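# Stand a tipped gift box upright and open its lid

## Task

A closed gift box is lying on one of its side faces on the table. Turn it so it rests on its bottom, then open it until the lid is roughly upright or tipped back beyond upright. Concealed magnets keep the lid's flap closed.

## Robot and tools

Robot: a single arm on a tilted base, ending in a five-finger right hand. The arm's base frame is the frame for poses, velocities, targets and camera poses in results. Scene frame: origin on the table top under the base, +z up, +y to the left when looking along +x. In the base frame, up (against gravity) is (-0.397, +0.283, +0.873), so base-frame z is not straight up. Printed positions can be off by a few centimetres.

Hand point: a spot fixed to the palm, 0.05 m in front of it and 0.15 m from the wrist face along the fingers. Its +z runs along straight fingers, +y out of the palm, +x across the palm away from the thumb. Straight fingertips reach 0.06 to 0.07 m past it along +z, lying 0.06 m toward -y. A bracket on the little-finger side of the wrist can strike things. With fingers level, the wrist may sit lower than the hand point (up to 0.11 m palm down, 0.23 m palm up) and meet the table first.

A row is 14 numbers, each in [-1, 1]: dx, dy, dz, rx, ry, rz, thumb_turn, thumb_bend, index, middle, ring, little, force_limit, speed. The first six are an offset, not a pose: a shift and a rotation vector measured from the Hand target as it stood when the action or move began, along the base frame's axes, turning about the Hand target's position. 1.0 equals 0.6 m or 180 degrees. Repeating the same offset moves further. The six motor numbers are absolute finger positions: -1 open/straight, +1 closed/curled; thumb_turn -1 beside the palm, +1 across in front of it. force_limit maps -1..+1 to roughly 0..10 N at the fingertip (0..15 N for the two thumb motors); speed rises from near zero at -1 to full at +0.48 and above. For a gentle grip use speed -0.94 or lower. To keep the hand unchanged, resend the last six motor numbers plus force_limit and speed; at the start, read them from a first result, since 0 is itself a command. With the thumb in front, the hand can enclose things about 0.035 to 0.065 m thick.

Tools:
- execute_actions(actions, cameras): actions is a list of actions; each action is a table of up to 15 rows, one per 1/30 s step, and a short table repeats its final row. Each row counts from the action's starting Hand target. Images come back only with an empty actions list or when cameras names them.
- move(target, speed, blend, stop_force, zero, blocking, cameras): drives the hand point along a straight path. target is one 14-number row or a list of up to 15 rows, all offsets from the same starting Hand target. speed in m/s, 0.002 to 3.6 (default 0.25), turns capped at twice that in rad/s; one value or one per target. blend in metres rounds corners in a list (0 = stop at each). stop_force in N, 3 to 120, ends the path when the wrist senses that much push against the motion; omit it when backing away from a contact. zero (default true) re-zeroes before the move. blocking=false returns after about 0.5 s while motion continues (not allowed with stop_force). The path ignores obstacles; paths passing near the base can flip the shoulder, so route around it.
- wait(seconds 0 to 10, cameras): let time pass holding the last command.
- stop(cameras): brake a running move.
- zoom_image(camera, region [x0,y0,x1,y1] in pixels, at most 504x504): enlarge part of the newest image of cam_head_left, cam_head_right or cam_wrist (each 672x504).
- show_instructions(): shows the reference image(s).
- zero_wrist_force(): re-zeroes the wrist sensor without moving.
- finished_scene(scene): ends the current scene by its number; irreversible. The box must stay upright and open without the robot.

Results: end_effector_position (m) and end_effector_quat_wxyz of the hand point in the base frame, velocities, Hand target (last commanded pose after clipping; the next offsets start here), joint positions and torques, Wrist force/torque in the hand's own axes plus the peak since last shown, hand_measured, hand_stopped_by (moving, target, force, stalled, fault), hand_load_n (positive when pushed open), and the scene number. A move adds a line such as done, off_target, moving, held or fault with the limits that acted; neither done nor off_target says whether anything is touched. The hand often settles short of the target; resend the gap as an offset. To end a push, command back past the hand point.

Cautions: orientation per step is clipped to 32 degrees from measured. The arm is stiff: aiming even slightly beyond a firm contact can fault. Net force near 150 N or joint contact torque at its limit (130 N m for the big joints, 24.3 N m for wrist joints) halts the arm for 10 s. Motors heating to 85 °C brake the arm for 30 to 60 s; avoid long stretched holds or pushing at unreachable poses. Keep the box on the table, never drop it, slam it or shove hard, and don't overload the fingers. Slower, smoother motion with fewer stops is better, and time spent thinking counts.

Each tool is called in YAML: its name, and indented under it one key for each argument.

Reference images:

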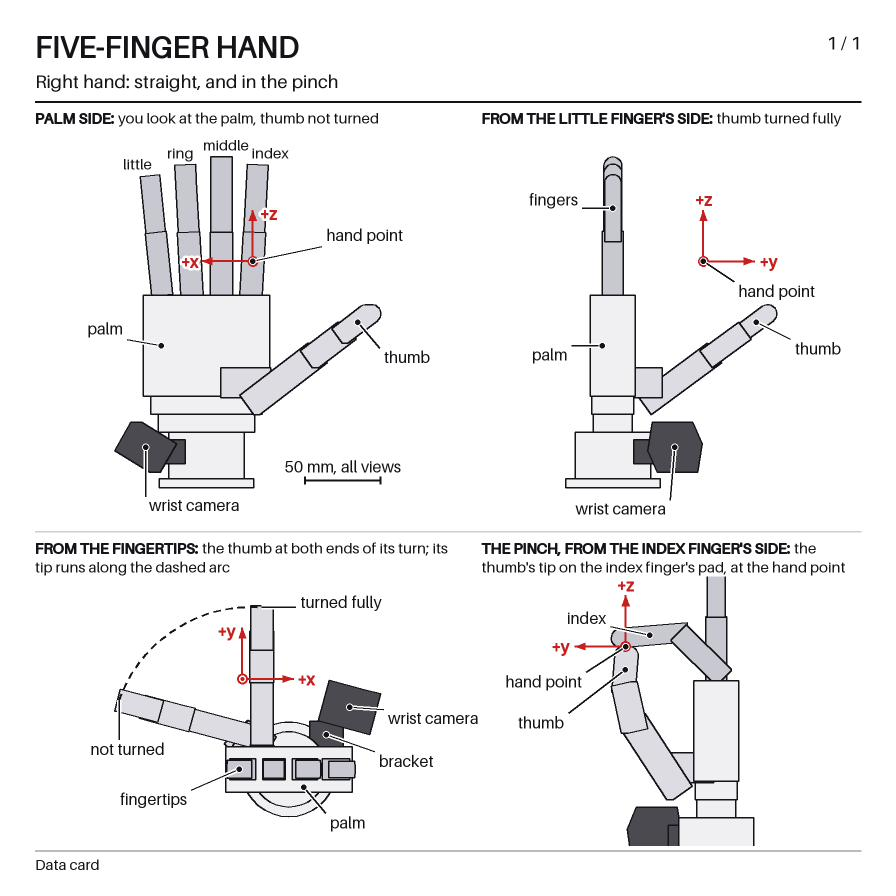

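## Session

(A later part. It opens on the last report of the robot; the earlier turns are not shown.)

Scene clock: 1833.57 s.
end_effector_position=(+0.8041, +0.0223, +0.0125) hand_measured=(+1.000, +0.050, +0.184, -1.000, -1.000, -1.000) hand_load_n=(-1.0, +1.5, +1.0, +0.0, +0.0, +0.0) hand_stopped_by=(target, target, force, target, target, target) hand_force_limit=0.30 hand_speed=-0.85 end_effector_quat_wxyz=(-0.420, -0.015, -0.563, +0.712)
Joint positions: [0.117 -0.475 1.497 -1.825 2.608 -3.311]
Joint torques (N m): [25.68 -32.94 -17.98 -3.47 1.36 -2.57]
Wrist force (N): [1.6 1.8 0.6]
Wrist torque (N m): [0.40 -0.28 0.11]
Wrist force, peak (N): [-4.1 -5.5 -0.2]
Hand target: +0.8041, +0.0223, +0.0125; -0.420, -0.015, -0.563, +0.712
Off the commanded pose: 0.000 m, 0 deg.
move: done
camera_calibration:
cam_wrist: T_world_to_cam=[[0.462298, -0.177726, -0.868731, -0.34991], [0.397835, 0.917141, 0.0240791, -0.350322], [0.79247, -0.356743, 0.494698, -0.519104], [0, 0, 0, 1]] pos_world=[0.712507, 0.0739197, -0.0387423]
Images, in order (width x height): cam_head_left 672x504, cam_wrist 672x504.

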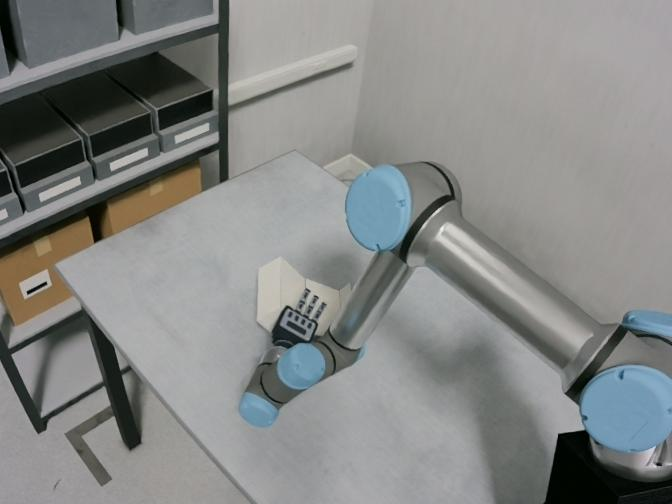

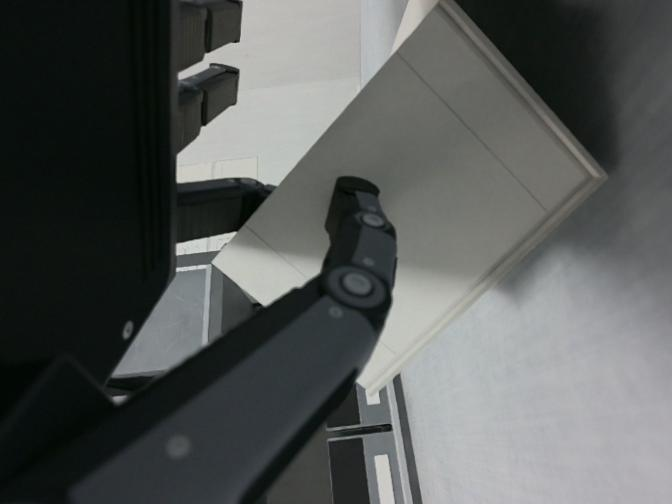

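execute_actions:
  actions:
    - [[0,0,0,0,0,0,1,0.05,0.75,-1,-1,-1,0.2,-0.85]]

move:
  target:
    - [0.02807,0.02001,0.00511,-0.03833,0.06347,-0.03806,1,0.05,0.75,-1,-1,-1,0.2,-0.85]
    - [0.05832,0.03655,0.00223,-0.07666,0.12694,-0.07612,1,0.05,0.75,-1,-1,-1,0.2,-0.85]
  blend: 0.01
  speed: 0.05
  stop_force: 15
  cameras: ["cam_head_left","cam_wrist"]

Scene clock: 1849.70 s.
end_effector_position=(+0.8041, +0.0223, +0.0125) hand_measured=(+1.000, +0.050, +0.208, -1.000, -1.000, -1.000) hand_load_n=(-1.5, +3.0, +8.5, +0.0, +0.0, +0.0) hand_stopped_by=(target, target, force, target, target, target) hand_force_limit=0.20 hand_speed=-0.85 end_effector_quat_wxyz=(-0.420, -0.015, -0.563, +0.712)
Joint positions: [0.117 -0.475 1.497 -1.825 2.608 -3.311]
Joint torques (N m): [25.63 -32.93 -17.6 -3.06 1.15 -2.5]
Wrist force (N): [1.2 1.6 0.3]
Wrist torque (N m): [0.48 -0.24 0.09]
Wrist force, peak (N): [1.7 2.1 0.5]
Hand target: +0.8041, +0.0223, +0.0125; -0.420, -0.015, -0.563, +0.712
Off the commanded pose: 0.000 m, 0 deg.

Scene clock: 1855.90 s.
end_effector_position=(+0.8391, +0.0442, +0.0138) hand_measured=(+1.000, +0.050, +0.208, -1.000, -1.000, -1.000) hand_load_n=(-2.0, +4.0, +10.5, -0.5, +0.0, +0.0) hand_stopped_by=(target, target, force, target, target, target) hand_force_limit=0.20 hand_speed=-0.85 end_effector_quat_wxyz=(-0.212, +0.110, -0.540, +0.807)
Joint positions: [0.172 -0.388 1.255 -1.856 2.652 -4.015]
Joint torques (N m): [27.13 -35.61 -21.58 -3.39 1.28 -2.56]
Wrist force (N): [1.4 1.3 0.2]
Wrist torque (N m): [0.54 -0.26 0.07]
Wrist force, peak (N): [1.4 1.5 0.1]
Hand target: +0.8391, +0.0442, +0.0138; -0.212, +0.110, -0.540, +0.807
Off the commanded pose: 0.000 m, 0 deg.
move: done
camera_calibration:
cam_wrist: T_world_to_cam=[[0.0259303, -0.454295, -0.890474, 0.0176353], [0.532036, 0.760409, -0.372446, -0.484601], [0.846324, -0.464107, 0.261419, -0.576877], [0, 0, 0, 1]] pos_world=[0.745593, 0.108774, -0.0139776]
Images, in order (width x height): cam_head_left 672x504, cam_wrist 672x504.

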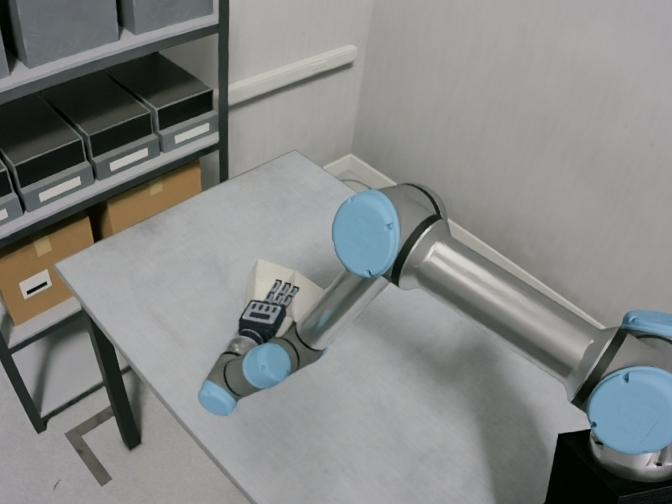

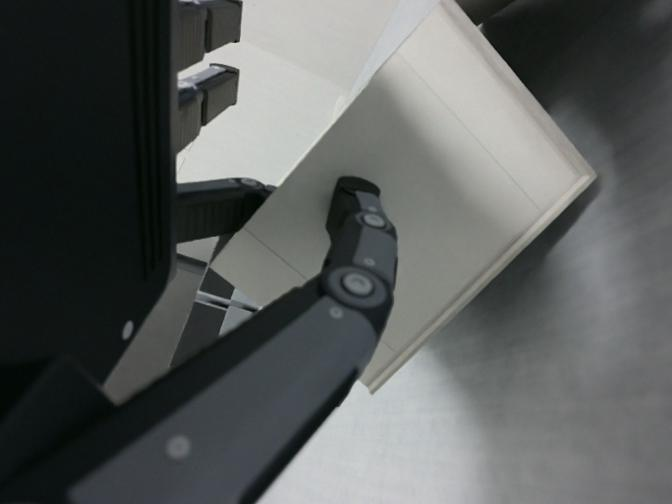

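move:
  target:
    - [0.03051,0.01194,-0.01082,-0.03833,0.06347,-0.03806,1,0.05,0.75,-1,-1,-1,0.2,-0.85]
    - [0.05963,0.01797,-0.03009,-0.07666,0.12694,-0.07612,1,0.05,0.75,-1,-1,-1,0.2,-0.85]
  blend: 0.01
  speed: 0.05
  stop_force: 10
  cameras: ["cam_head_left","cam_wrist"]

Scene clock: 1869.83 s.
end_effector_position=(+0.8749, +0.0550, -0.0043) hand_measured=(+1.000, +0.048, +0.208, -1.000, -1.000, -1.000) hand_load_n=(-5.5, +7.5, +15.0, +0.0, +0.0, -0.5) hand_stopped_by=(target, target, force, target, target, target) hand_force_limit=0.20 hand_speed=-0.85 end_effector_quat_wxyz=(+0.010, +0.226, -0.480, +0.847)
Joint positions: [0.193 -0.188 0.884 -1.818 2.636 -4.662]
Joint torques (N m): [29.38 -38.31 -24.85 -0.87 -3.53 -2.73]
Wrist force (N): [1.3 0.4 1.0]
Wrist torque (N m): [0.40 -0.21 0.11]
Wrist force, peak (N): [1.4 1.7 0.6]
Hand target: +0.8749, +0.0550, -0.0043; +0.010, +0.226, -0.480, +0.847
Off the commanded pose: 0.000 m, 0 deg.
move: done
camera_calibration:
cam_wrist: T_world_to_cam=[[-0.423349, -0.599172, -0.679536, 0.407421], [0.461477, 0.502848, -0.730878, -0.444201], [0.779625, -0.623007, 0.0636242, -0.531176], [0, 0, 0, 1]] pos_world=[0.791588, 0.136555, -0.014004]
Images, in order (width x height): cam_head_left 672x504, cam_wrist 672x504.

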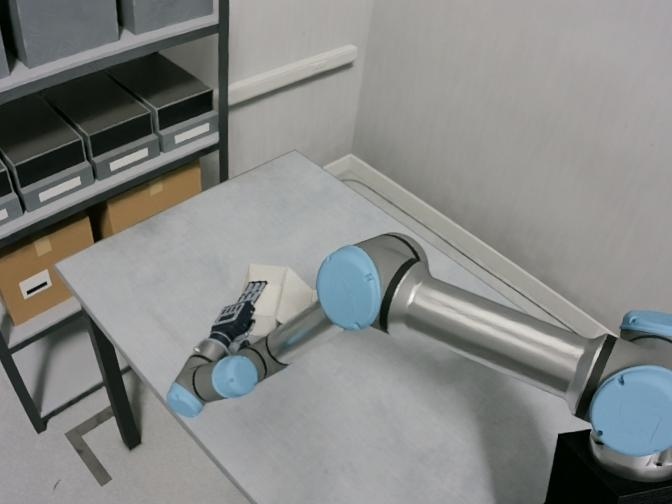

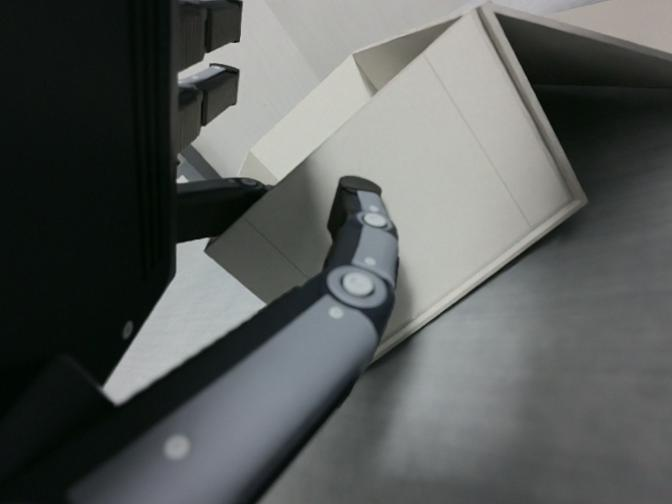

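zoom_image:
  camera: "cam_head_left"
  region: [190, 220, 350, 380]

zoom_image:
  camera: "cam_wrist"
  region: [250, 0, 672, 360]

Scaled by 3.150 from the camera's 672x504 image, which has a finer 960x720 frame.

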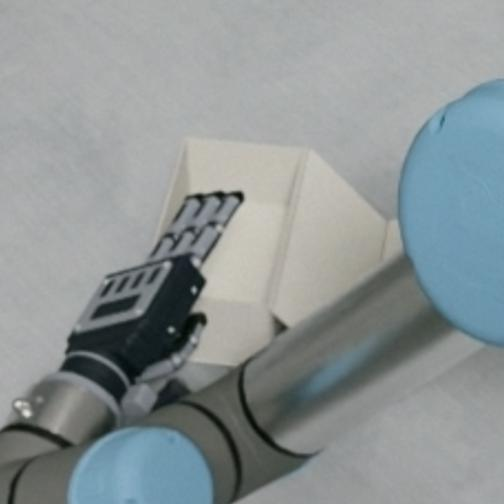

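Scaled by 1.194 from the camera's 672x504 image, which has a finer 960x720 frame.

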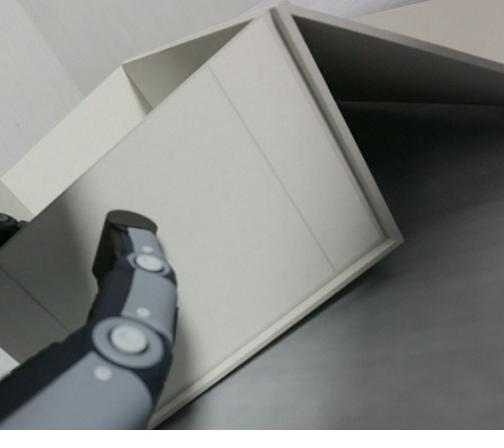

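move:
  target: [0.00529,-0.00378,-0.01164,0,0,0,1,0.05,0.75,-1,-1,-1,0.2,-0.85]
  speed: 0.01
  stop_force: 3
  cameras: ["cam_wrist"]

Scene clock: 1880.23 s.
end_effector_position=(+0.8764, +0.0539, -0.0076) hand_measured=(+1.000, +0.048, +0.208, -1.000, -1.000, -1.000) hand_load_n=(-5.5, +8.0, +16.0, +0.0, +0.0, +0.0) hand_stopped_by=(target, target, force, target, target, target) hand_force_limit=0.20 hand_speed=-0.85 end_effector_quat_wxyz=(+0.010, +0.226, -0.480, +0.847)
Joint positions: [0.191 -0.179 0.873 -1.814 2.635 -4.659]
Joint torques (N m): [29.22 -61.21 1.26 -3.41 1.42 -2.6]
Wrist force (N): [1.6 -0.4 1.3]
Wrist torque (N m): [0.39 -0.23 0.07]
Wrist force, peak (N): [5.3 -2.8 0.4]
Hand target: +0.8764, +0.0539, -0.0076; +0.010, +0.226, -0.480, +0.847 (not the last commanded pose)
Off the commanded pose: 0.004 m, 0 deg.
move: contact
camera_calibration:
cam_wrist: T_world_to_cam=[[-0.423349, -0.599172, -0.679536, 0.405155], [0.461477, 0.502848, -0.730878, -0.446752], [0.779625, -0.623007, 0.0636242, -0.53282], [0, 0, 0, 1]] pos_world=[0.793088, 0.135455, -0.017304]
Images, in order (width x height): cam_wrist 672x504.

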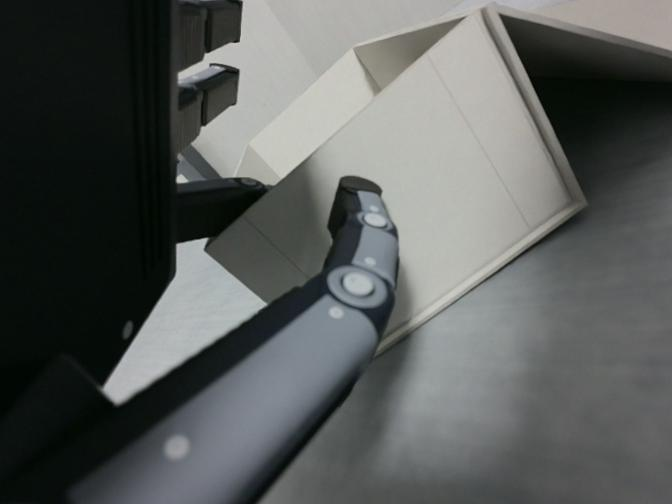

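execute_actions:
  actions:
    - [[0,0,0,0,0,0,1,0.05,0.0,-1,-1,-1,0.2,-0.85]]
    - [[0,0,0,0,0,0,1,0.05,0.0,-1,-1,-1,0.2,-0.85]]
  cameras: ["cam_head_left","cam_wrist"]

Scene clock: 1899.40 s.
end_effector_position=(+0.8764, +0.0539, -0.0076) hand_measured=(+1.000, +0.050, +0.000, -1.000, -1.000, -1.000) hand_load_n=(+0.0, +0.0, +0.0, +0.0, +0.0, +0.0) hand_stopped_by=(target, target, target, target, target, target) hand_force_limit=0.20 hand_speed=-0.85 end_effector_quat_wxyz=(+0.010, +0.226, -0.480, +0.847)
Joint positions: [0.191 -0.179 0.873 -1.814 2.635 -4.659]
Joint torques (N m): [26.78 -61.66 -3.64 -3.31 -2.75 -2.41]
Wrist force (N): [1.4 0.7 1.1]
Wrist torque (N m): [0.36 -0.23 -0.06]
Wrist force, peak (N): [1.4 -0.5 2.0]
Hand target: +0.8764, +0.0539, -0.0076; +0.010, +0.226, -0.480, +0.847
Off the commanded pose: 0.000 m, 0 deg.
camera_calibration:
cam_wrist: T_world_to_cam=[[-0.423321, -0.599142, -0.67958, 0.405128], [0.461503, 0.502883, -0.730838, -0.446777], [0.779625, -0.623007, 0.0636248, -0.53282], [0, 0, 0, 1]] pos_world=[0.793088, 0.135455, -0.0173037]
Images, in order (width x height): cam_head_left 672x504, cam_wrist 672x504.

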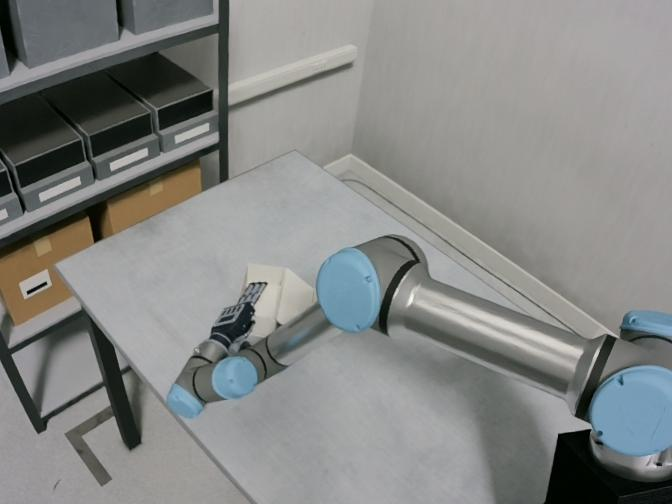

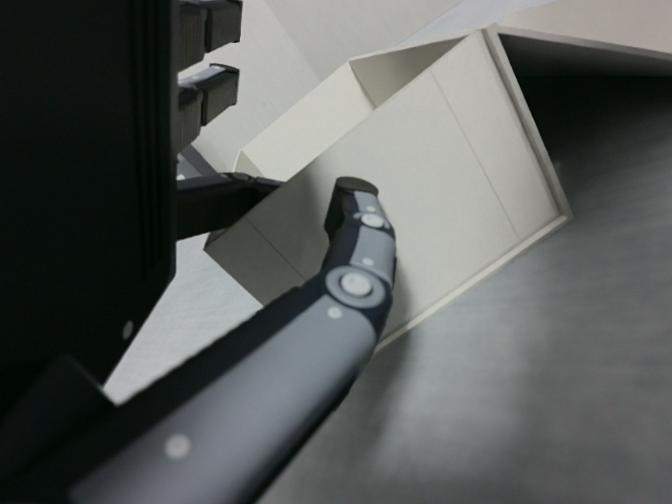

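execute_actions:
  actions:
    - [[0,0,0,0,0,0,1,0.05,-1,-1,-1,-1,0.2,-0.6]]
    - [[0,0,0,0,0,0,1,0.05,-1,-1,-1,-1,0.2,-0.6]]
  cameras: ["cam_head_left","cam_head_right","cam_wrist"]

Scene clock: 1904.60 s.
end_effector_position=(+0.8764, +0.0539, -0.0076) hand_measured=(+1.000, +0.050, -1.000, -1.000, -1.000, -1.000) hand_load_n=(+0.0, +0.0, +0.0, +0.0, +0.0, +0.0) hand_stopped_by=(target, target, target, target, target, target) hand_force_limit=0.20 hand_speed=-0.60 end_effector_quat_wxyz=(+0.010, +0.226, -0.480, +0.847)
Joint positions: [0.191 -0.179 0.873 -1.814 2.635 -4.659]
Joint torques (N m): [17.51 -61.46 -22.43 -3.39 -2.6 -2.31]
Wrist force (N): [1.4 0.7 1.1]
Wrist torque (N m): [0.35 -0.24 -0.05]
Wrist force, peak (N): [1.6 0.8 1.2]
Hand target: +0.8764, +0.0539, -0.0076; +0.010, +0.226, -0.480, +0.847
Off the commanded pose: 0.000 m, 0 deg.
camera_calibration:
cam_wrist: T_world_to_cam=[[-0.423349, -0.599172, -0.679536, 0.405155], [0.461477, 0.502848, -0.730878, -0.446752], [0.779625, -0.623007, 0.0636242, -0.53282], [0, 0, 0, 1]] pos_world=[0.793088, 0.135455, -0.017304]

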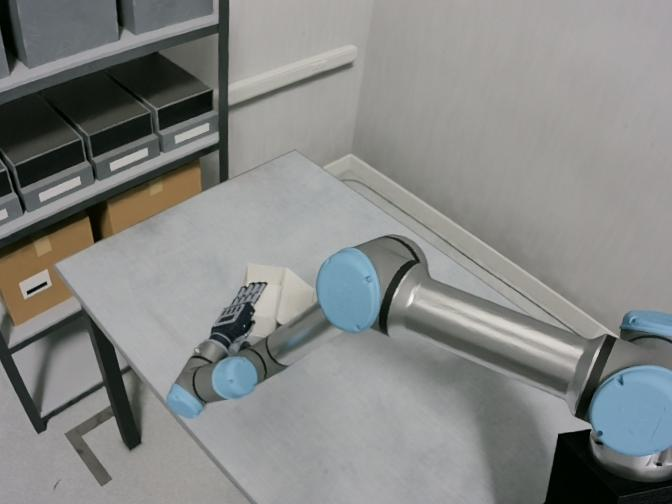

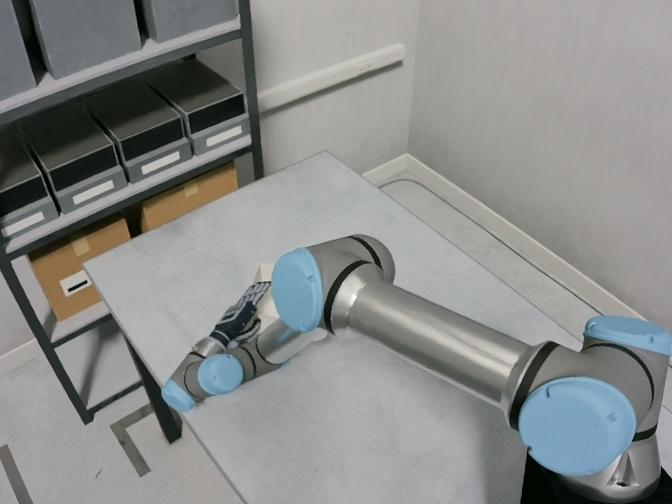

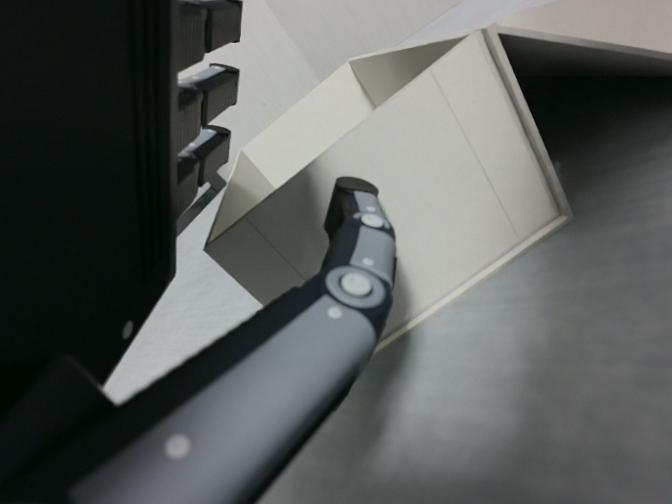

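move:
  target:
    - [-0.01533,0.02539,-0.01522,0,0,0,1,0.05,-1,-1,-1,-1,0.2,-0.6]
    - [-0.09473,0.08212,0.15938,0,0,0,1,0.05,-1,-1,-1,-1,0.2,-0.6]
  blend: 0.005
  speed: 0.08
  cameras: ["all"]

Scene clock: 1914.90 s.
end_effector_position=(+0.8464, +0.0850, +0.0315) hand_measured=(+1.000, +0.050, -1.000, -1.000, -1.000, -1.000) hand_load_n=(+0.0, +0.0, +0.0, +0.0, +0.0, +0.0) hand_stopped_by=(target, target, target, target, target, target) hand_force_limit=0.20 hand_speed=-0.60 end_effector_quat_wxyz=(+0.010, +0.226, -0.480, +0.847)
Joint positions: [0.237 -0.283 1.014 -1.928 2.654 -4.748]
Joint torques (N m): [17.84 -38.5 -23.76 -0.05 -3.64 2.33]
Wrist force (N): [1.7 0.9 1.0]
Wrist torque (N m): [0.38 -0.30 -0.05]
Wrist force, peak (N): [2.8 -1.0 0.7]
Hand target: +0.8465, +0.0849, +0.0314; +0.010, +0.226, -0.480, +0.847 (not the last commanded pose)
Off the commanded pose: 0.065 m, 0 deg.
move: held (a check stopped the path); path passed 1 of 2 targets; limits=held
pose unreachable: on one or more control steps of this call, first in action 0 (counted from 0), an arm could not follow its commanded pose, so it was not sent that pose on those steps. It may still have moved: this result reports where it is.
cause: moving toward the commanded pose would bring two parts of the arm too close to each other (joints 4 (wrist 1) to 6 (wrist 3) lie between them).
camera_calibration:
cam_wrist: T_world_to_cam=[[-0.423321, -0.599142, -0.67958, 0.437676], [0.461503, 0.502883, -0.730838, -0.420042], [0.779625, -0.623007, 0.0636248, -0.492622], [0, 0, 0, 1]] pos_world=[0.763188, 0.166555, 0.0217963]

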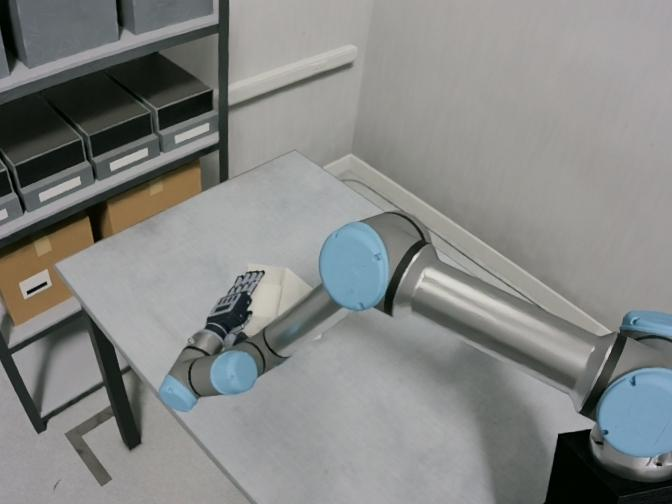

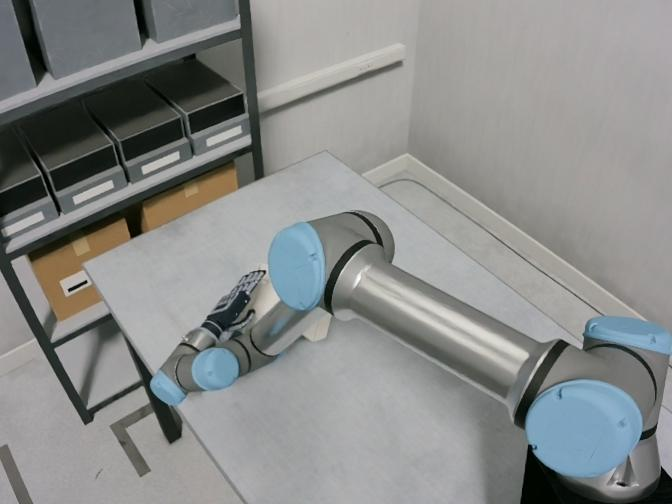

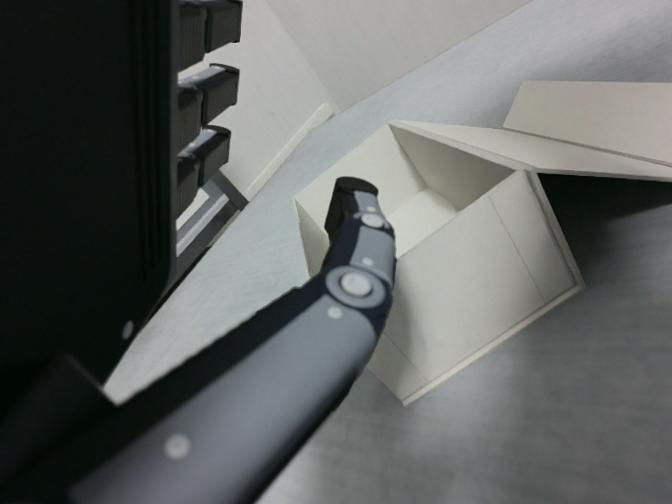

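move:
  target:
    - [-0.01323,0.00946,0.0291,-0.01765,0.01261,0.0388,1,0.05,-1,-1,-1,-1,0.2,-0.6]
    - [-0.05293,0.03783,0.1164,-0.02647,0.01891,0.0582,1,0.05,-1,-1,-1,-1,0.2,-0.6]
  blend: 0.005
  speed: 0.1
  cameras: ["all"]

Scene clock: 1929.90 s.
end_effector_position=(+0.8148, +0.1076, +0.1011) hand_measured=(+1.000, +0.050, -1.000, -1.000, -1.000, -1.000) hand_load_n=(+0.5, +0.0, +0.0, +0.0, +0.0, +0.0) hand_stopped_by=(target, target, target, target, target, target) hand_force_limit=0.20 hand_speed=-0.60 end_effector_quat_wxyz=(-0.044, +0.294, -0.421, +0.857)
Joint positions: [0.254 -0.537 1.327 -1.727 2.515 -4.533]
Joint torques (N m): [28.52 -61 2.76 0.17 -3.52 2.15]
Wrist force (N): [1.3 0.6 1.2]
Wrist torque (N m): [0.32 -0.23 -0.09]
Wrist force, peak (N): [1.6 1.0 1.4]
Hand target: +0.8147, +0.1076, +0.1012; -0.044, +0.294, -0.421, +0.857
Off the commanded pose: 0.000 m, 0 deg.
move: done
camera_calibration:
cam_wrist: T_world_to_cam=[[-0.340326, -0.722598, -0.601689, 0.422957], [0.323102, 0.511058, -0.796508, -0.247418], [0.883053, -0.465479, 0.0595461, -0.559104], [0, 0, 0, 1]] pos_world=[0.717603, 0.171822, 0.0907106]

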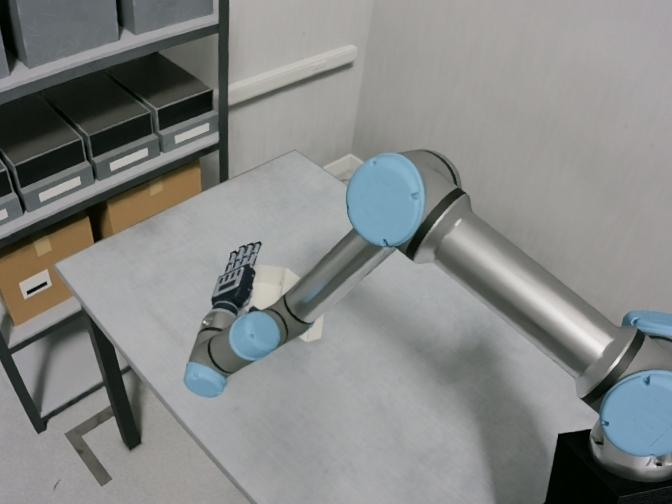

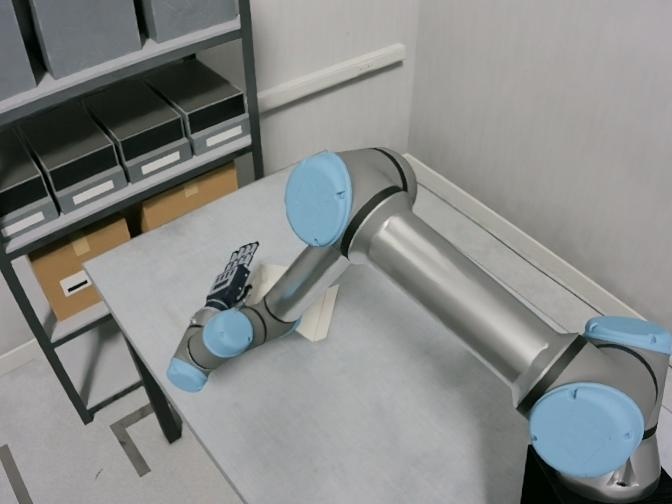

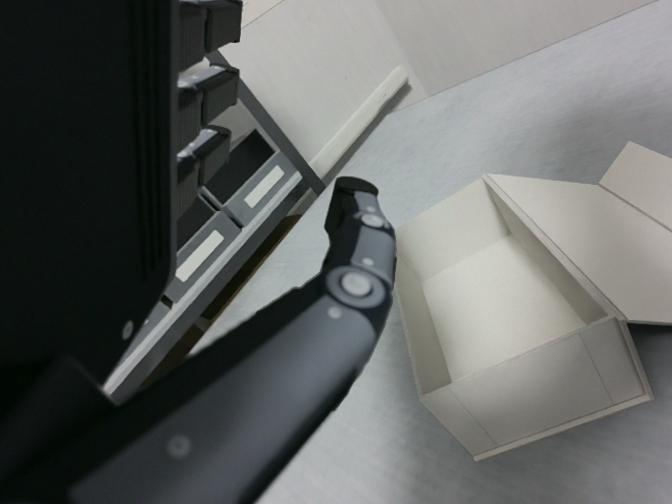

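finished_scene:
  scene: 2

The scene is finished: the task was done.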